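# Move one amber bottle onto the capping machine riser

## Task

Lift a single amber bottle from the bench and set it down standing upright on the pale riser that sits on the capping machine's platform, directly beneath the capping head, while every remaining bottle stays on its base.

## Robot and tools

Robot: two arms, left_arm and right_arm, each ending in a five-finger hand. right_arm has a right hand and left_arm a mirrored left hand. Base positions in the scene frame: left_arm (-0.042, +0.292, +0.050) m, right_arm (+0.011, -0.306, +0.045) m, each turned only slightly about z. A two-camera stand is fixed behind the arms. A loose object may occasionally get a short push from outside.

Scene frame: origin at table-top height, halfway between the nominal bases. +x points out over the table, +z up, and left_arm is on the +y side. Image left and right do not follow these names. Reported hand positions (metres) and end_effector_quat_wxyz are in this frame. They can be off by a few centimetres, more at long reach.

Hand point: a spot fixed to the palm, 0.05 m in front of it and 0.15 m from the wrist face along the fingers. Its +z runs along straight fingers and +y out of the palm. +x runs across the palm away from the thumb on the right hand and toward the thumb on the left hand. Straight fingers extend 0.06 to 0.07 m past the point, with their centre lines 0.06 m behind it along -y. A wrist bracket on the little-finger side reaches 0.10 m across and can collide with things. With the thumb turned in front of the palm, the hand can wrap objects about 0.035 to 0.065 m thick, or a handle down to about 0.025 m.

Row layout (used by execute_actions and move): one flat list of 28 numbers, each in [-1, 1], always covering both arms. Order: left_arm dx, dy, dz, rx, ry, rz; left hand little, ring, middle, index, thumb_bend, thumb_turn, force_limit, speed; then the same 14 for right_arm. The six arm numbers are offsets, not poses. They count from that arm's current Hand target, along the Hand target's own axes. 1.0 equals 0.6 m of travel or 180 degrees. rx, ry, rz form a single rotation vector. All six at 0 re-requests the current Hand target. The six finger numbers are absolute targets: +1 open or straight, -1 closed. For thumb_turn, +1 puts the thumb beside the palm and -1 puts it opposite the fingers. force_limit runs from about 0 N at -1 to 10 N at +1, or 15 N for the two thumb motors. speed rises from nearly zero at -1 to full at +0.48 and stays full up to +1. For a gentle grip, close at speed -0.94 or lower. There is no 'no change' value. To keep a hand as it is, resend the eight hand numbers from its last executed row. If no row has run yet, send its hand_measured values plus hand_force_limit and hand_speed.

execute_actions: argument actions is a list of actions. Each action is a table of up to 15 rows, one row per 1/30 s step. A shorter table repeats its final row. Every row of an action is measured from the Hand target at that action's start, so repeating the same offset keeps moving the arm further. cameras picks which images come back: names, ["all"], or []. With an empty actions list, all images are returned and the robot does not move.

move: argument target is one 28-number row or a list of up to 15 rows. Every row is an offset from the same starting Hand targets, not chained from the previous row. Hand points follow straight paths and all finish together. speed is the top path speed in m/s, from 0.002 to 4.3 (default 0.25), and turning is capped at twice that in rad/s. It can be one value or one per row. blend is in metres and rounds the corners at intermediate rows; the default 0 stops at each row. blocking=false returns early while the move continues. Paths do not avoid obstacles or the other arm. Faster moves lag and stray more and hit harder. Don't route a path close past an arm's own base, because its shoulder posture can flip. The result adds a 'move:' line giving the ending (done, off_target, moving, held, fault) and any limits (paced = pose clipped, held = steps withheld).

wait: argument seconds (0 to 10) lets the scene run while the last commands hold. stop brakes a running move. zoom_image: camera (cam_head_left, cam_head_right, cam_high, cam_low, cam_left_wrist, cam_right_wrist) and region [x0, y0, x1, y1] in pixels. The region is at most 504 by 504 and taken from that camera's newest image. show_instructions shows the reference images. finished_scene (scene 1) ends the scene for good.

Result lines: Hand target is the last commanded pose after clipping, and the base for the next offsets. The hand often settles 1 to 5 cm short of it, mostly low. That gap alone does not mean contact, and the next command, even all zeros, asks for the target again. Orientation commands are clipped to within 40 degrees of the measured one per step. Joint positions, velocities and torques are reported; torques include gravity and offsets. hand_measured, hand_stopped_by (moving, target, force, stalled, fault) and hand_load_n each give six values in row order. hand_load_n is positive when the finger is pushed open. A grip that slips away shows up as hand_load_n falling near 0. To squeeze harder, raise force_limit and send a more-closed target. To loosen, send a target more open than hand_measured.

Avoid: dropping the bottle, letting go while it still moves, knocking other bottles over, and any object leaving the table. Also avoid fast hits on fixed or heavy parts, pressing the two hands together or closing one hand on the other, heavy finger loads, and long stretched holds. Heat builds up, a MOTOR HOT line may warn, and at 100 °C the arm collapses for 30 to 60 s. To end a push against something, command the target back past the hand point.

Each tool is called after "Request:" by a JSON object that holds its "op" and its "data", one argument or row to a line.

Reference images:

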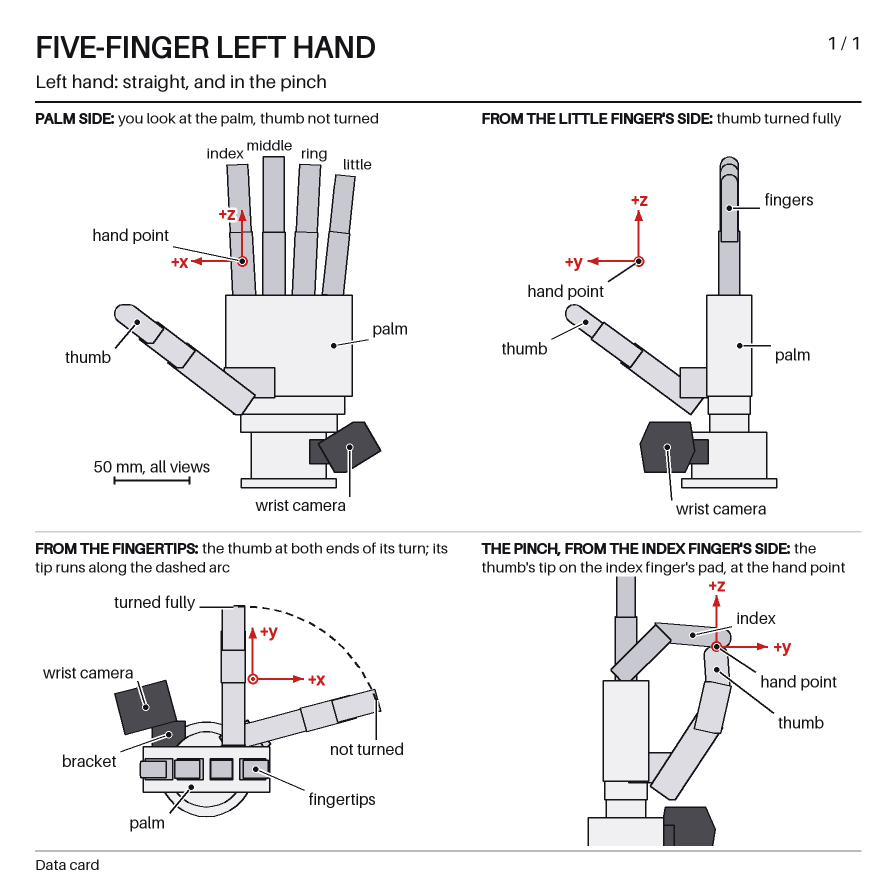

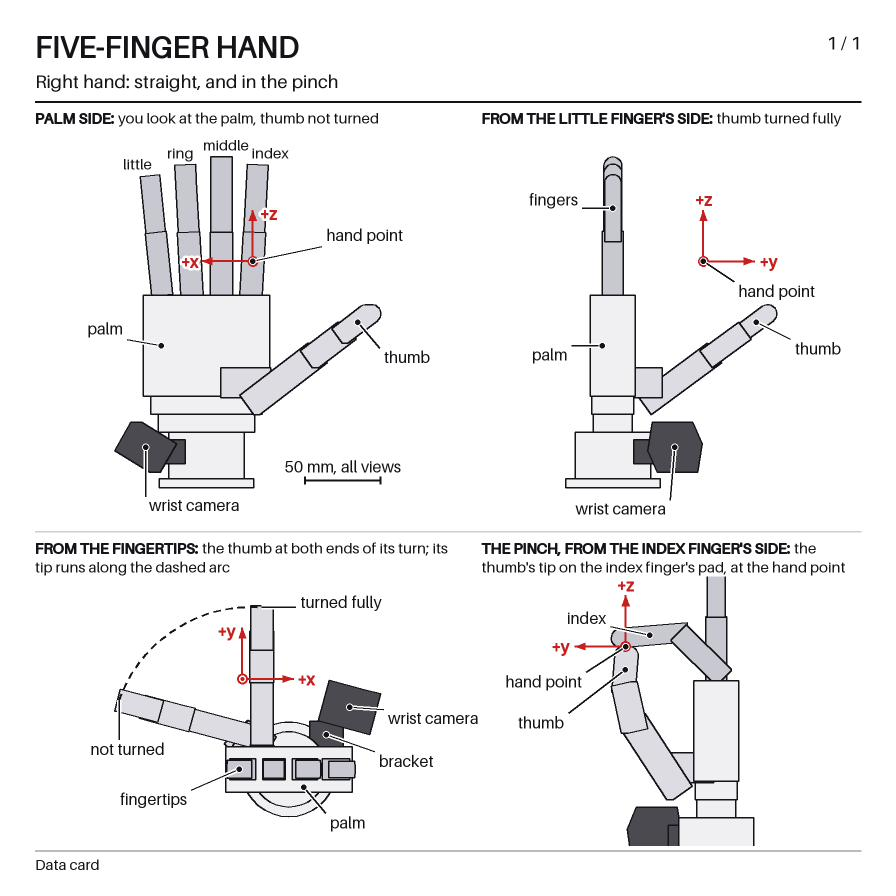

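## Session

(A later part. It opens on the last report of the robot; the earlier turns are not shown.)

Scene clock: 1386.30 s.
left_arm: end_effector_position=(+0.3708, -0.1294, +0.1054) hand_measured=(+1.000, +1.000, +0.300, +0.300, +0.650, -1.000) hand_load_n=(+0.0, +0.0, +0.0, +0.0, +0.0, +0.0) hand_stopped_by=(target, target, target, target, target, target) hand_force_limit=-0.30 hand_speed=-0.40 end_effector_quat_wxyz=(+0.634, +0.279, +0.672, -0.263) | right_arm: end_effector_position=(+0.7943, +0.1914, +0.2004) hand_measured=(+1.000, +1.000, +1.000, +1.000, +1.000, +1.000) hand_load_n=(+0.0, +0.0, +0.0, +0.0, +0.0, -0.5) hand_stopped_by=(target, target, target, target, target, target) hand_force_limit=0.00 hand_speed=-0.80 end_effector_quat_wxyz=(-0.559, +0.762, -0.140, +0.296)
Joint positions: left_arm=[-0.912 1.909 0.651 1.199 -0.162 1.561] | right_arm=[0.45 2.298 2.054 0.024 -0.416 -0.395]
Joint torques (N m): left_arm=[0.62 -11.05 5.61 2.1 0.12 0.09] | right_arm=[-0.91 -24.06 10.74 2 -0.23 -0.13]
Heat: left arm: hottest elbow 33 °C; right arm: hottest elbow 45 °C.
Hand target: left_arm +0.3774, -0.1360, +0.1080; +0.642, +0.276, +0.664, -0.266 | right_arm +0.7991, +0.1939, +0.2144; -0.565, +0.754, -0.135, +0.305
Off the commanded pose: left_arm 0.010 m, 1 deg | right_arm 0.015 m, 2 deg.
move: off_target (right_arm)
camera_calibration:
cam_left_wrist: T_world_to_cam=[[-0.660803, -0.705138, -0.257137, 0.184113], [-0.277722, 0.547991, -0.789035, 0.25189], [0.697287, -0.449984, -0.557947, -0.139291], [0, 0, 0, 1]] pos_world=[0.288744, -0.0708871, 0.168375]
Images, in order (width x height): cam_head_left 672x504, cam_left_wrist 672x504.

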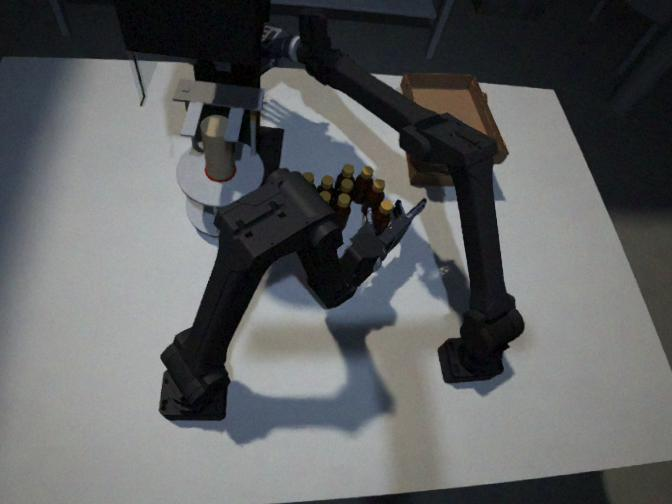

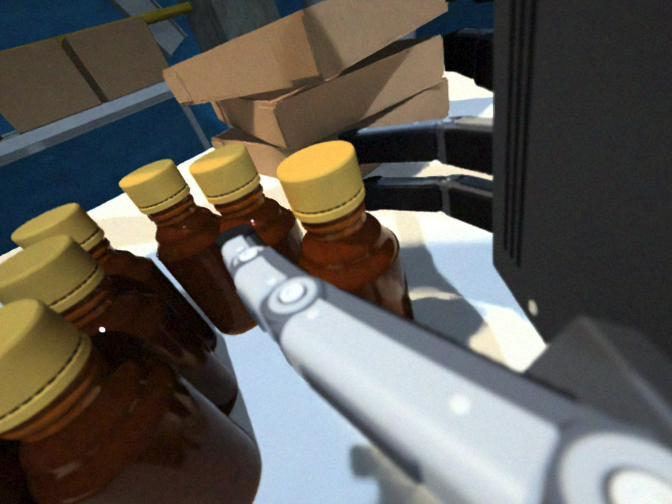

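Request:
{"op": "move", "data": {
  "target": [0,0,0,0,0,0,1,1,0.12,0.12,0.42,-1,-0.3,-0.75,0,0,0,0,0,0,1,1,1,1,1,1,0,-0.8],
  "speed": 0.08,
  "cameras": ["cam_head_left","cam_left_wrist"]
}}

Request:
{"op": "zoom_image", "data": {
  "camera": "cam_left_wrist",
  "region": [200, 50, 500, 350]
}}

Scene clock: 1401.93 s.
left_arm: end_effector_position=(+0.3719, -0.1322, +0.1083) hand_measured=(+1.000, +1.000, +0.120, +0.120, +0.420, -1.000) hand_load_n=(+0.0, +0.0, +0.0, +1.0, +0.0, +0.5) hand_stopped_by=(target, target, target, target, target, target) hand_force_limit=-0.30 hand_speed=-0.75 end_effector_quat_wxyz=(+0.636, +0.279, +0.669, -0.266) | right_arm: end_effector_position=(+0.7943, +0.1914, +0.2004) hand_measured=(+1.000, +1.000, +1.000, +1.000, +1.000, +1.000) hand_load_n=(+0.0, +0.0, +0.0, +0.0, +0.0, -0.5) hand_stopped_by=(target, target, target, target, target, target) hand_force_limit=0.00 hand_speed=-0.80 end_effector_quat_wxyz=(-0.559, +0.762, -0.140, +0.296)
Joint positions: left_arm=[-0.912 1.909 0.657 1.201 -0.158 1.561] | right_arm=[0.45 2.298 2.054 0.024 -0.416 -0.395]
Joint torques (N m): left_arm=[0.56 -11.05 5.29 2 -0.01 0.09] | right_arm=[-0.21 -24.35 10.51 1.98 -0.2 -0.16]
Heat: left arm: hottest elbow 33 °C; right arm: hottest elbow 45 °C.
Hand target: left_arm +0.3774, -0.1361, +0.1081; +0.642, +0.276, +0.664, -0.266 | right_arm +0.7991, +0.1939, +0.2144; -0.565, +0.754, -0.135, +0.305
Off the commanded pose: left_arm 0.007 m, 1 deg | right_arm 0.015 m, 2 deg.
move: off_target (right_arm)
camera_calibration:
cam_left_wrist: T_world_to_cam=[[-0.662288, -0.7044, -0.255333, 0.184124], [-0.271943, 0.543536, -0.794113, 0.25372], [0.698156, -0.456496, -0.551534, -0.141663], [0, 0, 0, 1]] pos_world=[0.289843, -0.0728772, 0.170363]
Images, in order (width x height): cam_head_left 672x504, cam_left_wrist 672x504.

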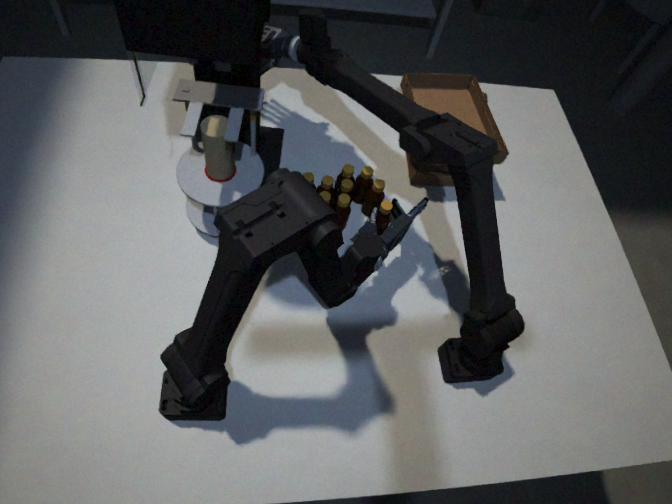

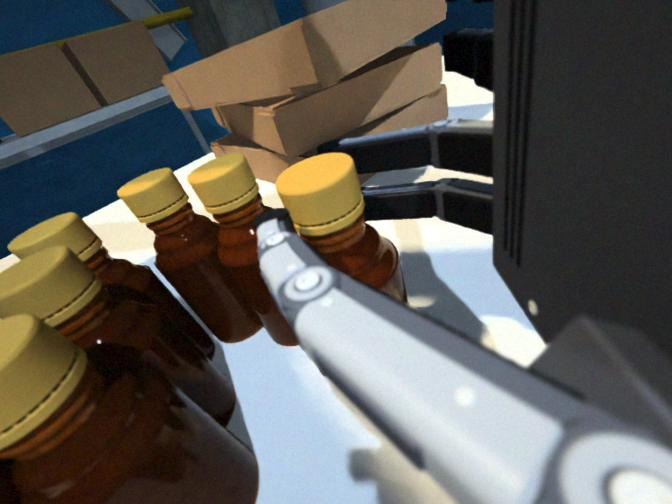

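Scaled by 1.680 from the camera's 672x504 image, which has a finer 960x720 frame.

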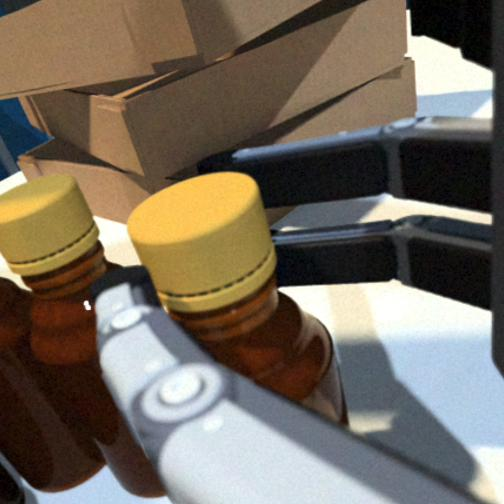

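Request:
{"op": "move", "data": {
  "target": [0,0,0,0,0,0,1,1,-0.25,-0.25,0.1,-1,-0.1,-0.87,0,0,0,0,0,0,1,1,1,1,1,1,0,-0.8],
  "speed": 0.08,
  "cameras": ["cam_head_left","cam_left_wrist"]
}}

Request:
{"op": "zoom_image", "data": {
  "camera": "cam_left_wrist",
  "region": [200, 50, 500, 350]
}}

Request:
{"op": "zoom_image", "data": {
  "camera": "cam_head_left",
  "region": [320, 150, 450, 280]
}}

Scene clock: 1411.53 s.
left_arm: end_effector_position=(+0.3723, -0.1330, +0.1095) hand_measured=(+1.000, +1.000, +0.014, +0.062, +0.372, -1.000) hand_load_n=(+0.0, +0.0, +8.0, +3.5, +8.5, +3.0) hand_stopped_by=(target, target, force, force, force, target) hand_force_limit=-0.10 hand_speed=-0.87 end_effector_quat_wxyz=(+0.637, +0.278, +0.667, -0.267) | right_arm: end_effector_position=(+0.7943, +0.1914, +0.2004) hand_measured=(+1.000, +1.000, +1.000, +1.000, +1.000, +1.000) hand_load_n=(+0.0, -0.5, +0.0, +0.0, +0.0, -0.5) hand_stopped_by=(target, target, target, target, target, target) hand_force_limit=0.00 hand_speed=-0.80 end_effector_quat_wxyz=(-0.559, +0.762, -0.140, +0.296)
Joint positions: left_arm=[-0.912 1.909 0.659 1.204 -0.157 1.561] | right_arm=[0.45 2.298 2.054 0.024 -0.416 -0.395]
Joint torques (N m): left_arm=[0.62 -11.05 5.19 1.88 -0.04 0.09] | right_arm=[-1.32 -24.94 10.86 2.07 -0.21 -0.18]
Heat: left arm: hottest elbow 33 °C; right arm: hottest elbow 45 °C.
Hand target: left_arm +0.3774, -0.1360, +0.1080; +0.642, +0.276, +0.664, -0.266 | right_arm +0.7991, +0.1939, +0.2144; -0.565, +0.754, -0.135, +0.305
Off the commanded pose: left_arm 0.006 m, 1 deg | right_arm 0.015 m, 2 deg.
move: off_target (right_arm)
camera_calibration:
cam_left_wrist: T_world_to_cam=[[-0.662176, -0.704794, -0.254537, 0.183937], [-0.269587, 0.540995, -0.796647, 0.254318], [0.699175, -0.458901, -0.548237, -0.142571], [0, 0, 0, 1]] pos_world=[0.290042, -0.0733729, 0.171258]
Images, in order (width x height): cam_head_left 672x504, cam_left_wrist 672x504.

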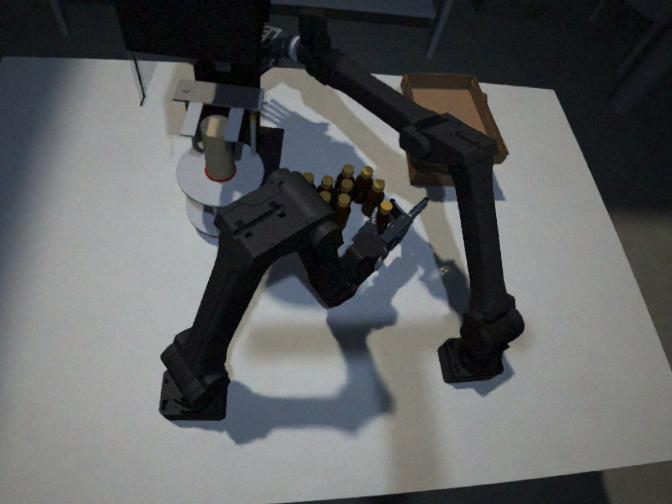

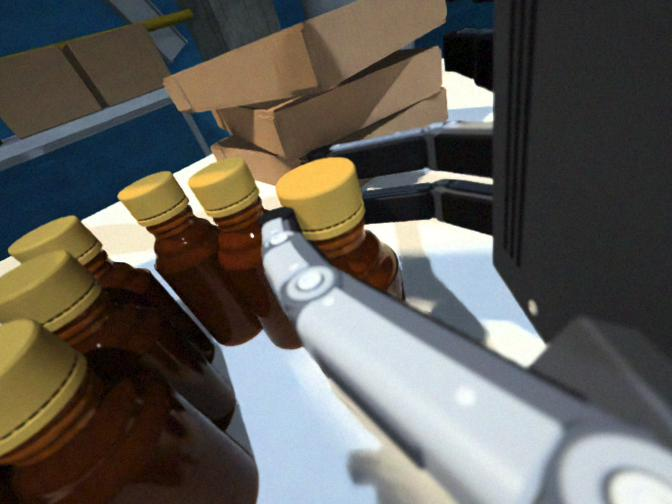

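Scaled by 1.680 from the camera's 672x504 image, which has a finer 960x720 frame.

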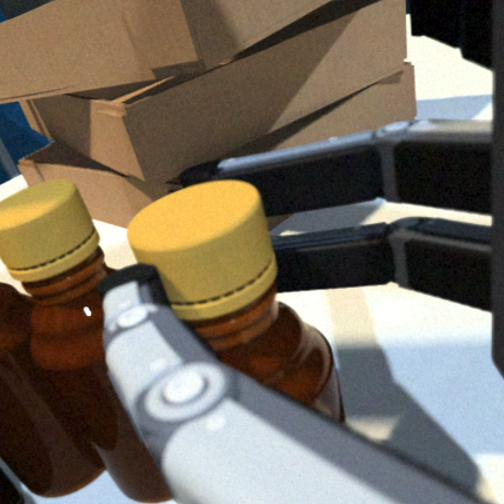

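Scaled by 3.877 from the camera's 672x504 image, which has a finer 960x720 frame.

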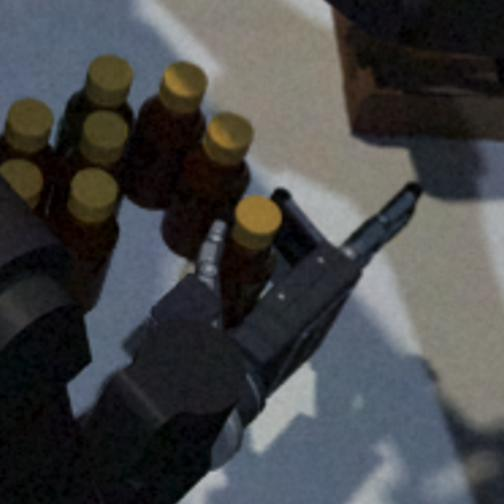

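Request:
{"op": "move", "data": {
  "target": [-0.1333,0,-0.0047,0,0,0,1,1,-0.25,-0.25,0.1,-1,-0.1,-0.87,0,0,0,0,0,0,1,1,1,1,1,1,0,-0.8],
  "speed": 0.06,
  "cameras": ["cam_head_left","cam_low","cam_left_wrist"]
}}

Request:
{"op": "zoom_image", "data": {
  "camera": "cam_left_wrist",
  "region": [200, 50, 500, 350]
}}

Request:
{"op": "zoom_image", "data": {
  "camera": "cam_low",
  "region": [280, 180, 440, 310]
}}

Scene clock: 1421.60 s.
left_arm: end_effector_position=(+0.3708, -0.1310, +0.1664) hand_measured=(+1.000, +1.000, +0.014, +0.062, +0.372, -1.000) hand_load_n=(+0.0, +0.0, +8.5, +2.0, +8.0, +1.5) hand_stopped_by=(target, target, force, force, force, target) hand_force_limit=-0.10 hand_speed=-0.87 end_effector_quat_wxyz=(+0.627, +0.283, +0.677, -0.262) | right_arm: end_effector_position=(+0.7943, +0.1914, +0.2004) hand_measured=(+1.000, +1.000, +1.000, +1.000, +1.000, +1.000) hand_load_n=(+0.0, +0.0, +0.0, +0.0, +0.0, +0.0) hand_stopped_by=(target, target, target, target, target, target) hand_force_limit=0.00 hand_speed=-0.80 end_effector_quat_wxyz=(-0.559, +0.762, -0.140, +0.296)
Joint positions: left_arm=[-0.912 1.7 0.659 0.964 -0.157 1.559] | right_arm=[0.45 2.298 2.054 0.024 -0.416 -0.395]
Joint torques (N m): left_arm=[0.56 -13.57 6.94 1.36 -0.06 0.11] | right_arm=[-0.03 -24.88 10.73 1.84 -0.21 -0.12]
Heat: left arm: hottest elbow 33 °C; right arm: hottest elbow 45 °C.
Hand target: left_arm +0.3773, -0.1360, +0.1882; +0.642, +0.276, +0.664, -0.266 | right_arm +0.7991, +0.1939, +0.2144; -0.565, +0.754, -0.135, +0.305
Off the commanded pose: left_arm 0.023 m, 2 deg | right_arm 0.015 m, 2 deg.
move: off_target (left_arm, right_arm)
camera_calibration:
cam_left_wrist: T_world_to_cam=[[-0.667134, -0.69885, -0.257955, 0.201978], [-0.285163, 0.559481, -0.778243, 0.303267], [0.688196, -0.445633, -0.572535, -0.0995904], [0, 0, 0, 1]] pos_world=[0.289765, -0.0729006, 0.231097]
Images, in order (width x height): cam_head_left 672x504, cam_low 672x504, cam_left_wrist 672x504.

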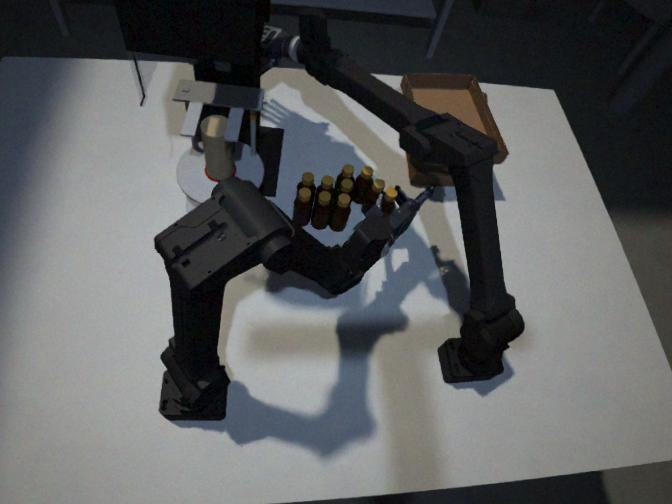

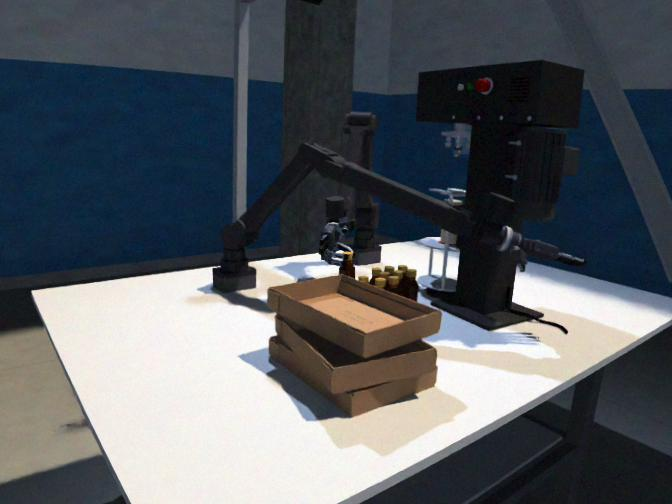

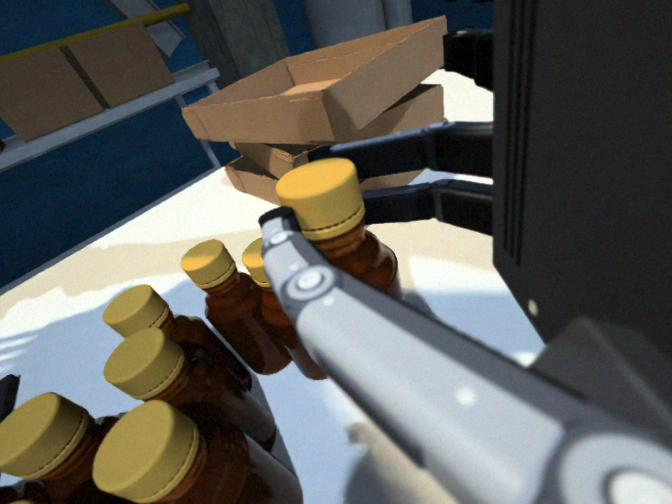

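Scaled by 1.680 from the camera's 672x504 image, which has a finer 960x720 frame.

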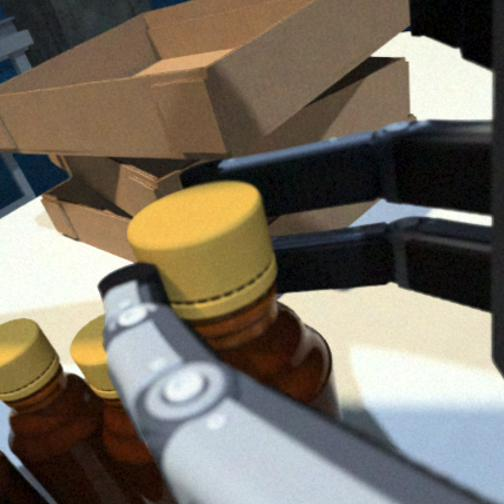

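Scaled by 3.150 from the camera's 672x504 image, which has a finer 960x720 frame.

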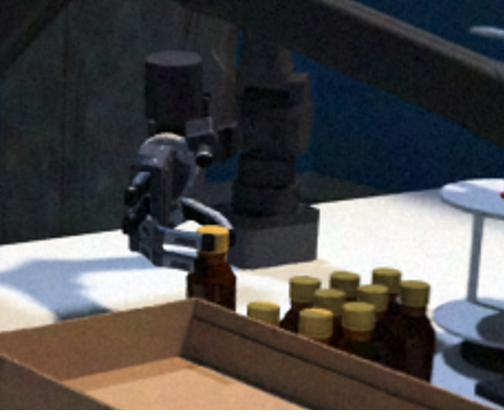

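Request:
{"op": "move", "data": {
  "target": [
    [-0.0365,0.0162,-0.235,-0.0278,0,-0.001,1,1,-0.25,-0.25,0.1,-1,-0.1,-0.87,0,0,0,0,0,0,1,1,1,1,1,1,0,-0.8],
    [-0.225,0.0927,-0.3302,-0.0833,0,-0.0029,1,1,-0.25,-0.25,0.1,-1,-0.1,-0.87,0,0,0,0,0,0,1,1,1,1,1,1,0,-0.8],
    [-0.3553,0.2223,-0.4172,-0.1499,0,-0.0052,1,1,-0.25,-0.25,0.1,-1,-0.1,-0.87,0,0,0,0,0,0,1,1,1,1,1,1,0,-0.8]
  ],
  "speed": 0.12,
  "blend": 0.02,
  "cameras": ["all"]
}}

Scene clock: 1503.40 s.
left_arm: end_effector_position=(+0.2933, +0.1286, +0.3638) hand_measured=(+1.000, +1.000, +0.014, +0.062, +0.372, -1.000) hand_load_n=(+0.0, +0.0, +9.0, +2.0, +7.5, +1.5) hand_stopped_by=(target, target, force, force, force, target) hand_force_limit=-0.10 hand_speed=-0.87 end_effector_quat_wxyz=(+0.663, +0.134, +0.730, -0.098) | right_arm: end_effector_position=(+0.7943, +0.1914, +0.2004) hand_measured=(+1.000, +1.000, +1.000, +1.000, +1.000, +1.000) hand_load_n=(+0.0, +0.0, +0.0, +0.0, +0.0, +0.0) hand_stopped_by=(target, target, target, target, target, target) hand_force_limit=0.00 hand_speed=-0.80 end_effector_quat_wxyz=(-0.559, +0.762, -0.140, +0.296)
Joint positions: left_arm=[-0.831 0.632 0.532 -0.018 -0.538 1.545] | right_arm=[0.45 2.298 2.054 0.024 -0.416 -0.395]
Joint torques (N m): left_arm=[1.49 -1.2 14.13 1.03 -0.01 0.12] | right_arm=[-0.32 -24.23 10.45 1.78 -0.25 -0.12]
Heat: left arm: hottest elbow 37 °C; right arm: hottest elbow 46 °C.
Hand target: left_arm +0.3004, +0.1302, +0.4098; +0.686, +0.113, +0.710, -0.109 | right_arm +0.7991, +0.1939, +0.2144; -0.565, +0.754, -0.135, +0.305
Off the commanded pose: left_arm 0.047 m, 4 deg | right_arm 0.015 m, 2 deg.
move: off_target (left_arm, right_arm)
camera_calibration:
cam_left_wrist: T_world_to_cam=[[-0.289695, -0.911578, -0.291723, 0.311587], [-0.514621, 0.405337, -0.755557, 0.368531], [0.806995, -0.0687541, -0.586542, 0.104179], [0, 0, 0, 1]] pos_world=[0.195848, 0.141819, 0.430449]

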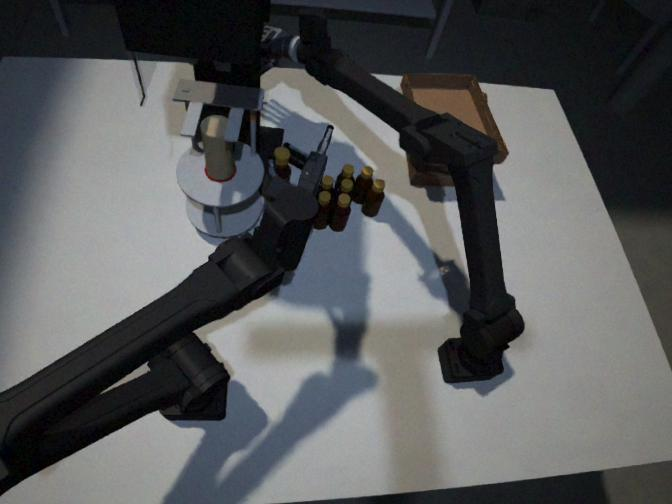

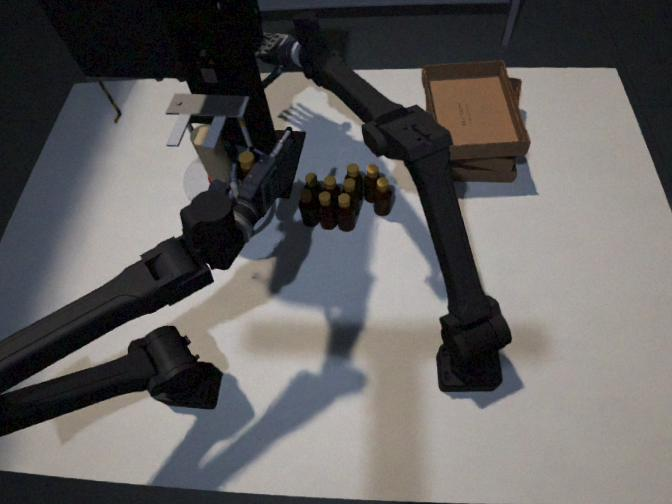

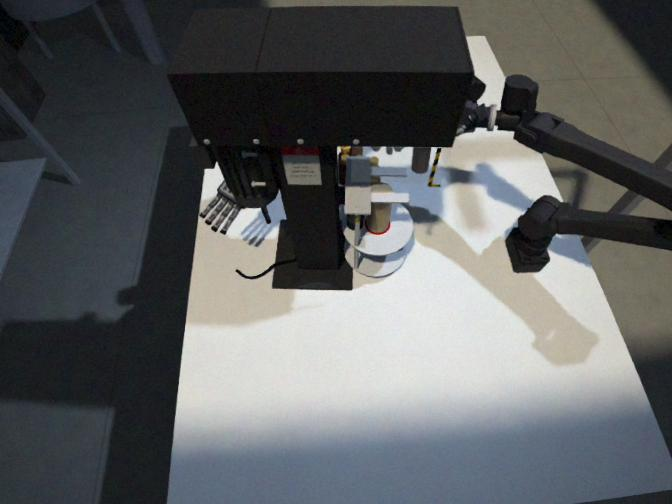

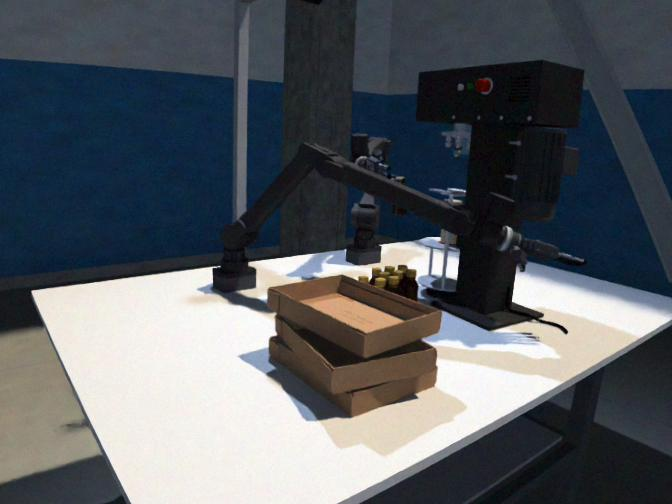

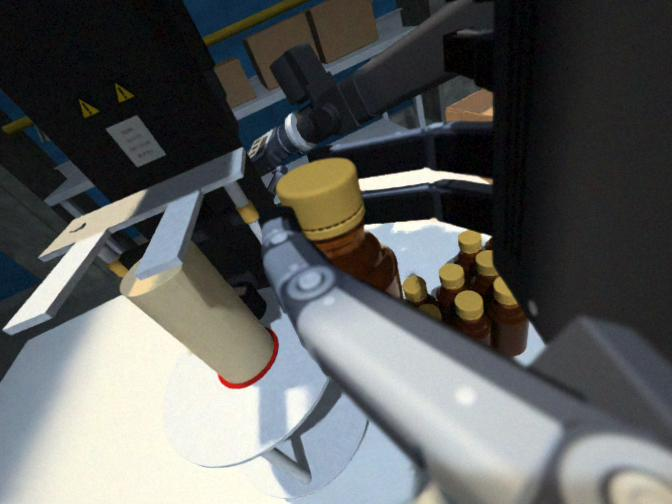

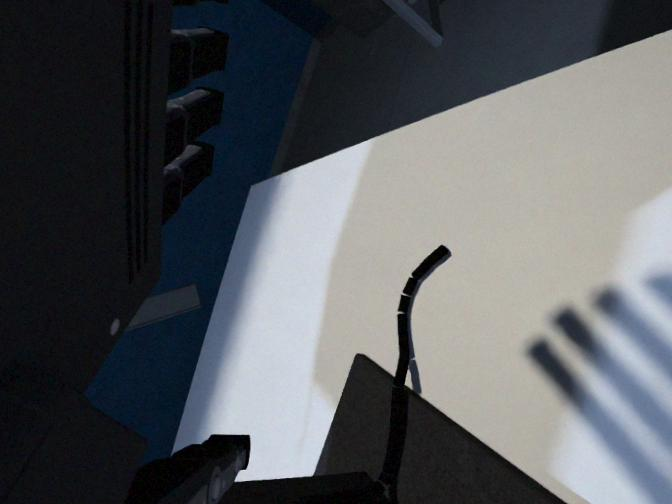

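Request:
{"op": "zoom_image", "data": {
  "camera": "cam_head_left",
  "region": [170, 70, 350, 230]
}}

Request:
{"op": "zoom_image", "data": {
  "camera": "cam_head_right",
  "region": [150, 70, 330, 230]
}}

Request:
{"op": "zoom_image", "data": {
  "camera": "cam_left_wrist",
  "region": [0, 100, 440, 440]
}}

Request:
{"op": "zoom_image", "data": {
  "camera": "cam_low",
  "region": [340, 100, 520, 240]
}}

Scaled by 2.800 from the camera's 672x504 image, which has a finer 960x720 frame.

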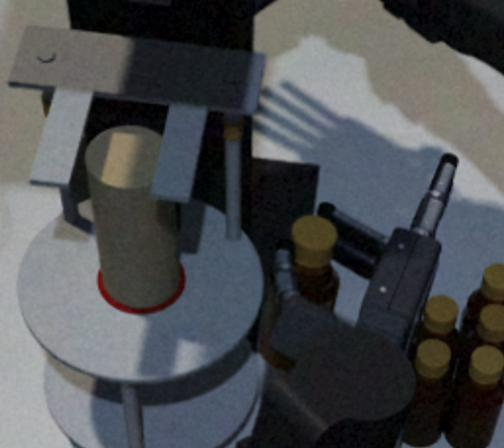

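Scaled by 2.800 from the camera's 672x504 image, which has a finer 960x720 frame.

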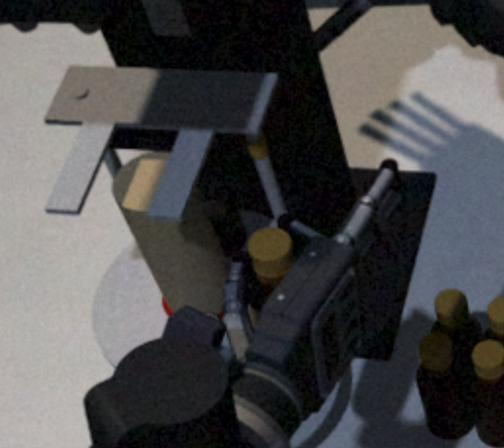

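Scaled by 1.145 from the camera's 672x504 image, which has a finer 960x720 frame.

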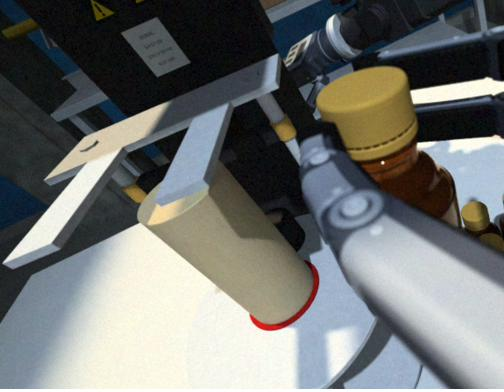

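Scaled by 2.800 from the camera's 672x504 image, which has a finer 960x720 frame.

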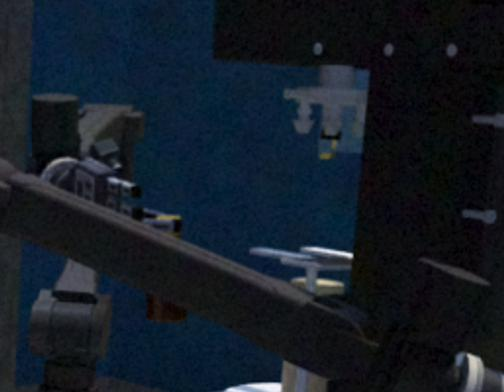

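Request:
{"op": "move", "data": {
  "target": [
    [-0.0927,0.0058,-0.0033,0,-0.0183,0,1,1,-0.25,-0.25,0.1,-1,-0.1,-0.87,0,0,0,0,0,0,1,1,1,1,1,1,0,-0.8],
    [-0.0927,0.2233,-0.0315,-0.0611,-0.0183,-0.0021,1,1,-0.25,-0.25,0.1,-1,-0.1,-0.87,0,0,0,0,0,0,1,1,1,1,1,1,0,-0.8]
  ],
  "speed": 0.1,
  "blend": 0.01,
  "cameras": ["all"]
}}

Request:
{"op": "zoom_image", "data": {
  "camera": "cam_head_left",
  "region": [170, 70, 350, 230]
}}

Request:
{"op": "zoom_image", "data": {
  "camera": "cam_head_right",
  "region": [150, 70, 330, 230]
}}

Request:
{"op": "zoom_image", "data": {
  "camera": "cam_left_wrist",
  "region": [0, 100, 440, 440]
}}

Request:
{"op": "zoom_image", "data": {
  "camera": "cam_low",
  "region": [340, 100, 520, 240]
}}

Request:
{"op": "zoom_image", "data": {
  "camera": "cam_high",
  "region": [300, 120, 500, 280]
}}

Scene clock: 1595.63 s.
left_arm: end_effector_position=(+0.3273, +0.2554, +0.4236) hand_measured=(+1.000, +1.000, +0.014, +0.062, +0.372, -1.000) hand_load_n=(+0.0, +0.0, +9.0, +1.0, +7.5, +1.5) hand_stopped_by=(target, target, force, force, force, target) hand_force_limit=-0.10 hand_speed=-0.87 end_effector_quat_wxyz=(+0.689, +0.049, +0.722, -0.047) | right_arm: end_effector_position=(+0.7943, +0.1914, +0.2004) hand_measured=(+1.000, +1.000, +1.000, +1.000, +1.000, +1.000) hand_load_n=(+0.0, +0.0, +0.0, +0.0, +0.0, -0.5) hand_stopped_by=(target, target, target, target, target, target) hand_force_limit=0.00 hand_speed=-0.80 end_effector_quat_wxyz=(-0.559, +0.762, -0.140, +0.296)
Joint positions: left_arm=[-0.352 0.532 0.626 -0.142 -0.253 1.558] | right_arm=[0.45 2.298 2.054 0.024 -0.416 -0.395]
Joint torques (N m): left_arm=[1.49 -0.56 13.37 1.29 0.09 0.17] | right_arm=[-0.97 -24.35 10.67 2.1 -0.21 -0.14]
Heat: left arm: hottest elbow 52 °C; right arm: hottest elbow 46 °C.
Hand target: left_arm +0.3258, +0.2628, +0.4663; +0.714, +0.041, +0.698, -0.046 | right_arm +0.7991, +0.1939, +0.2144; -0.565, +0.754, -0.135, +0.305
Off the commanded pose: left_arm 0.043 m, 4 deg | right_arm 0.015 m, 2 deg.
move: off_target (left_arm, right_arm)
camera_calibration:
cam_left_wrist: T_world_to_cam=[[-0.0952407, -0.96192, -0.256203, 0.38874], [-0.544146, 0.265825, -0.795765, 0.442083], [0.833568, 0.0636226, -0.548742, 0.0620863], [0, 0, 0, 1]] pos_world=[0.225828, 0.25247, 0.48546]

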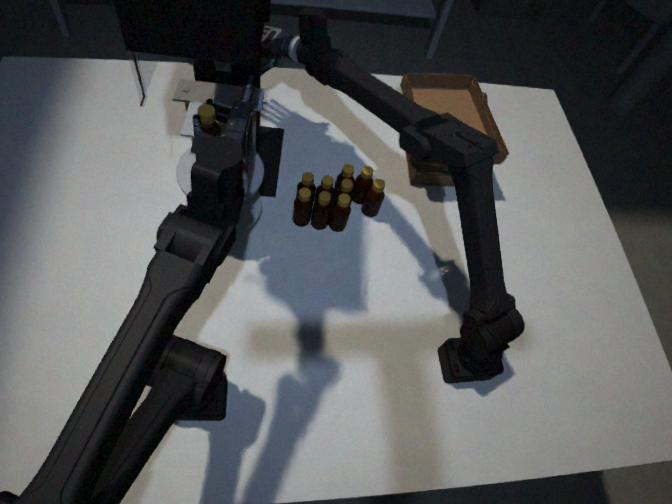

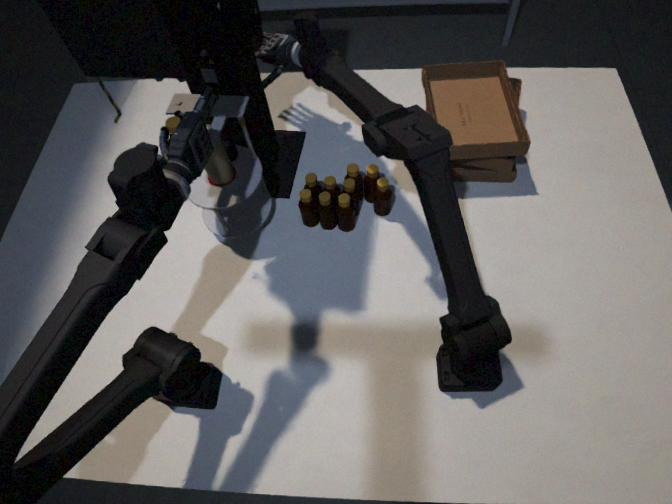

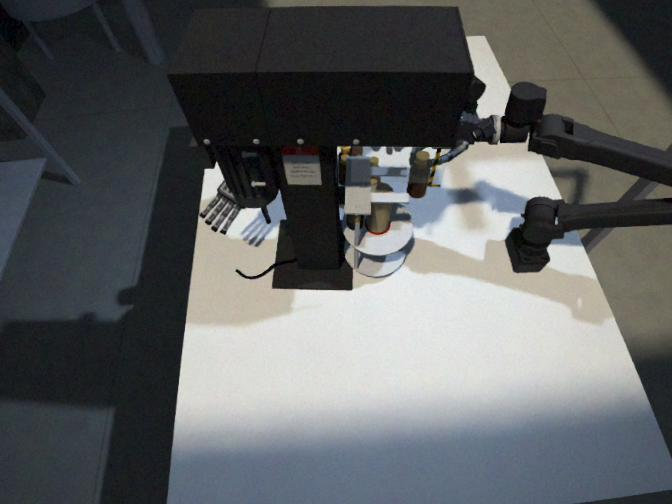

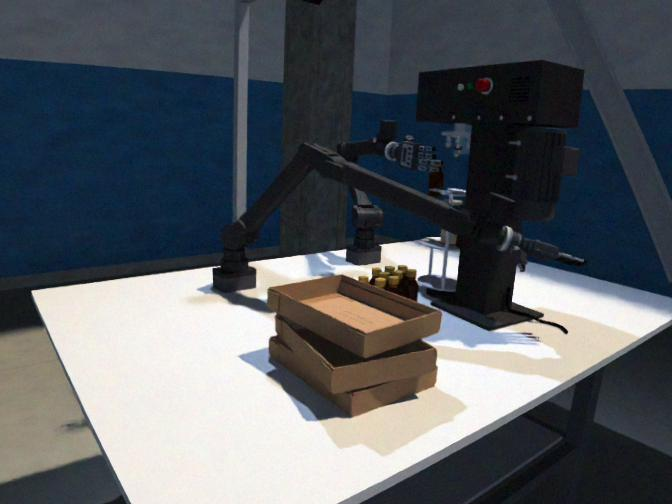

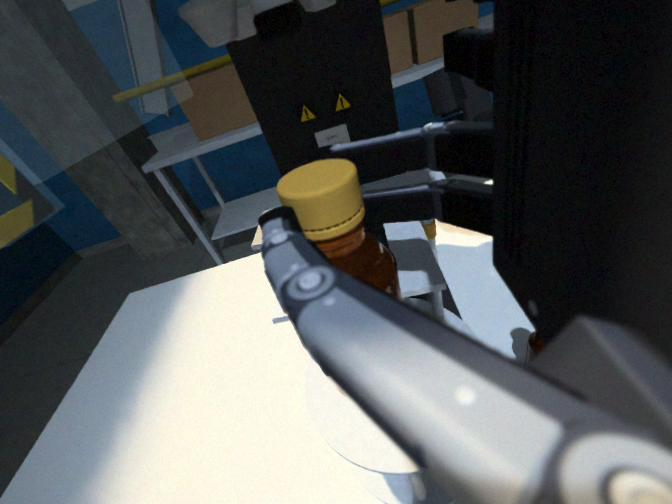

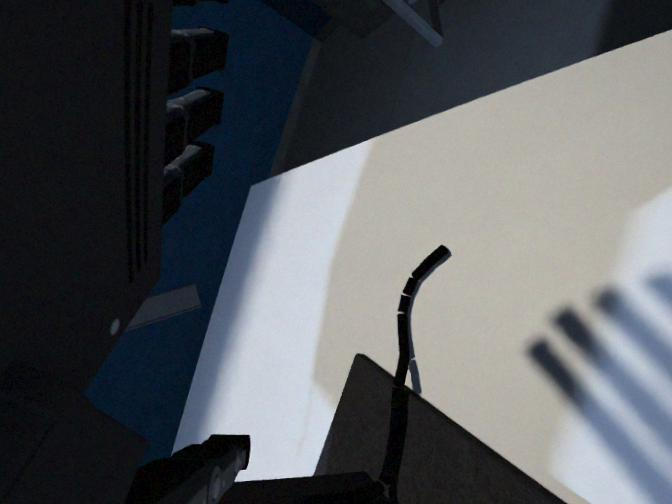

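Scaled by 2.800 from the camera's 672x504 image, which has a finer 960x720 frame.

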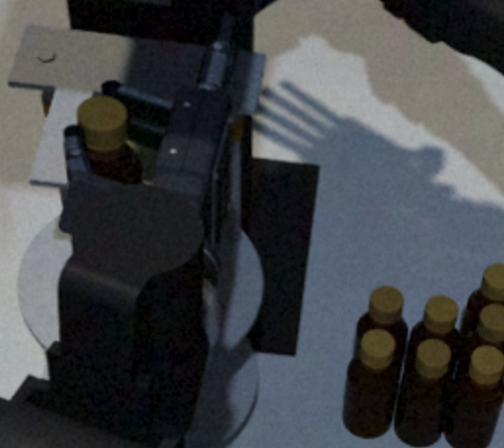

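Scaled by 2.800 from the camera's 672x504 image, which has a finer 960x720 frame.

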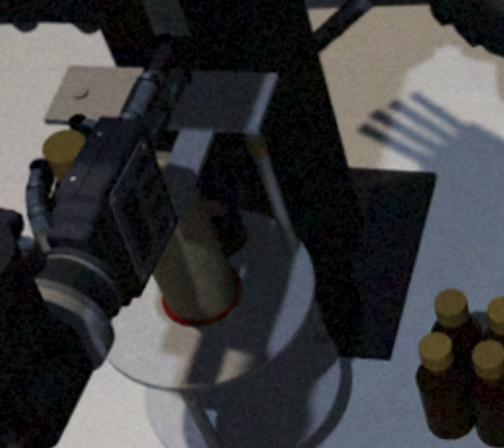

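Scaled by 1.145 from the camera's 672x504 image, which has a finer 960x720 frame.

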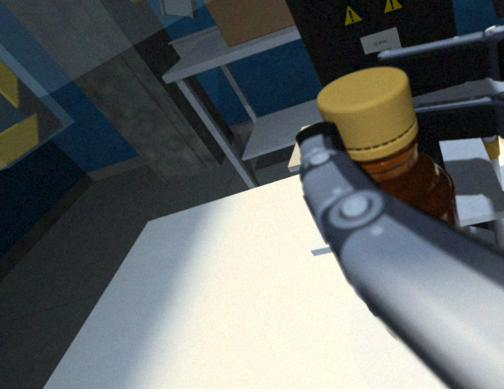

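Scaled by 2.800 from the camera's 672x504 image, which has a finer 960x720 frame.

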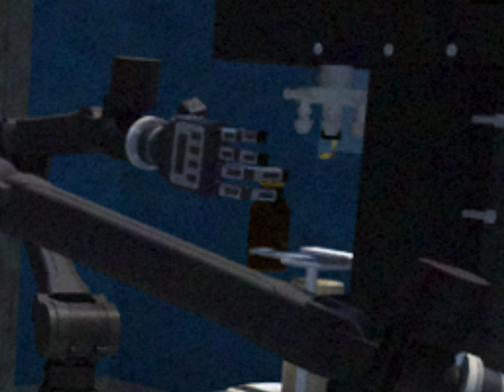

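Scaled by 2.520 from the camera's 672x504 image, which has a finer 960x720 frame.

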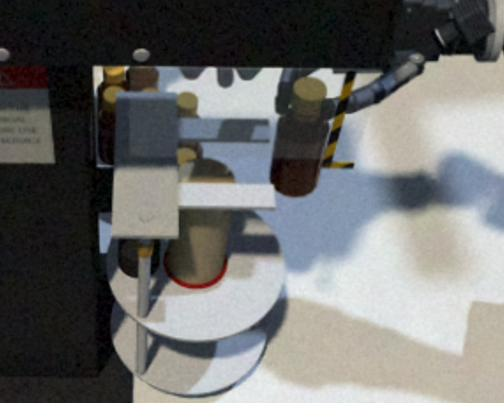

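Request:
{"op": "zoom_image", "data": {
  "camera": "cam_high",
  "region": [340, 130, 440, 220]
}}

Request:
{"op": "zoom_image", "data": {
  "camera": "cam_low",
  "region": [420, 130, 480, 220]
}}

Request:
{"op": "zoom_image", "data": {
  "camera": "cam_head_left",
  "region": [170, 70, 260, 160]
}}

Scaled by 5.040 from the camera's 672x504 image, which has a finer 960x720 frame.

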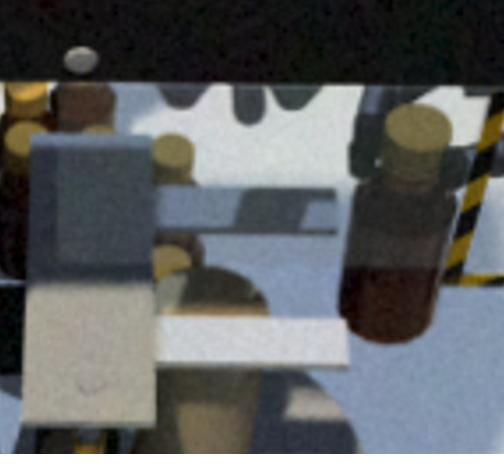

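Scaled by 5.600 from the camera's 672x504 image, which has a finer 960x720 frame.

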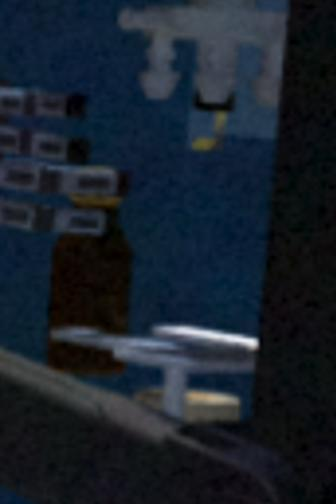

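Scaled by 5.600 from the camera's 672x504 image, which has a finer 960x720 frame.

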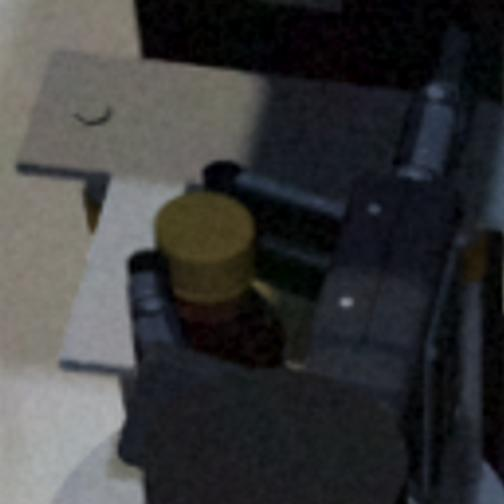

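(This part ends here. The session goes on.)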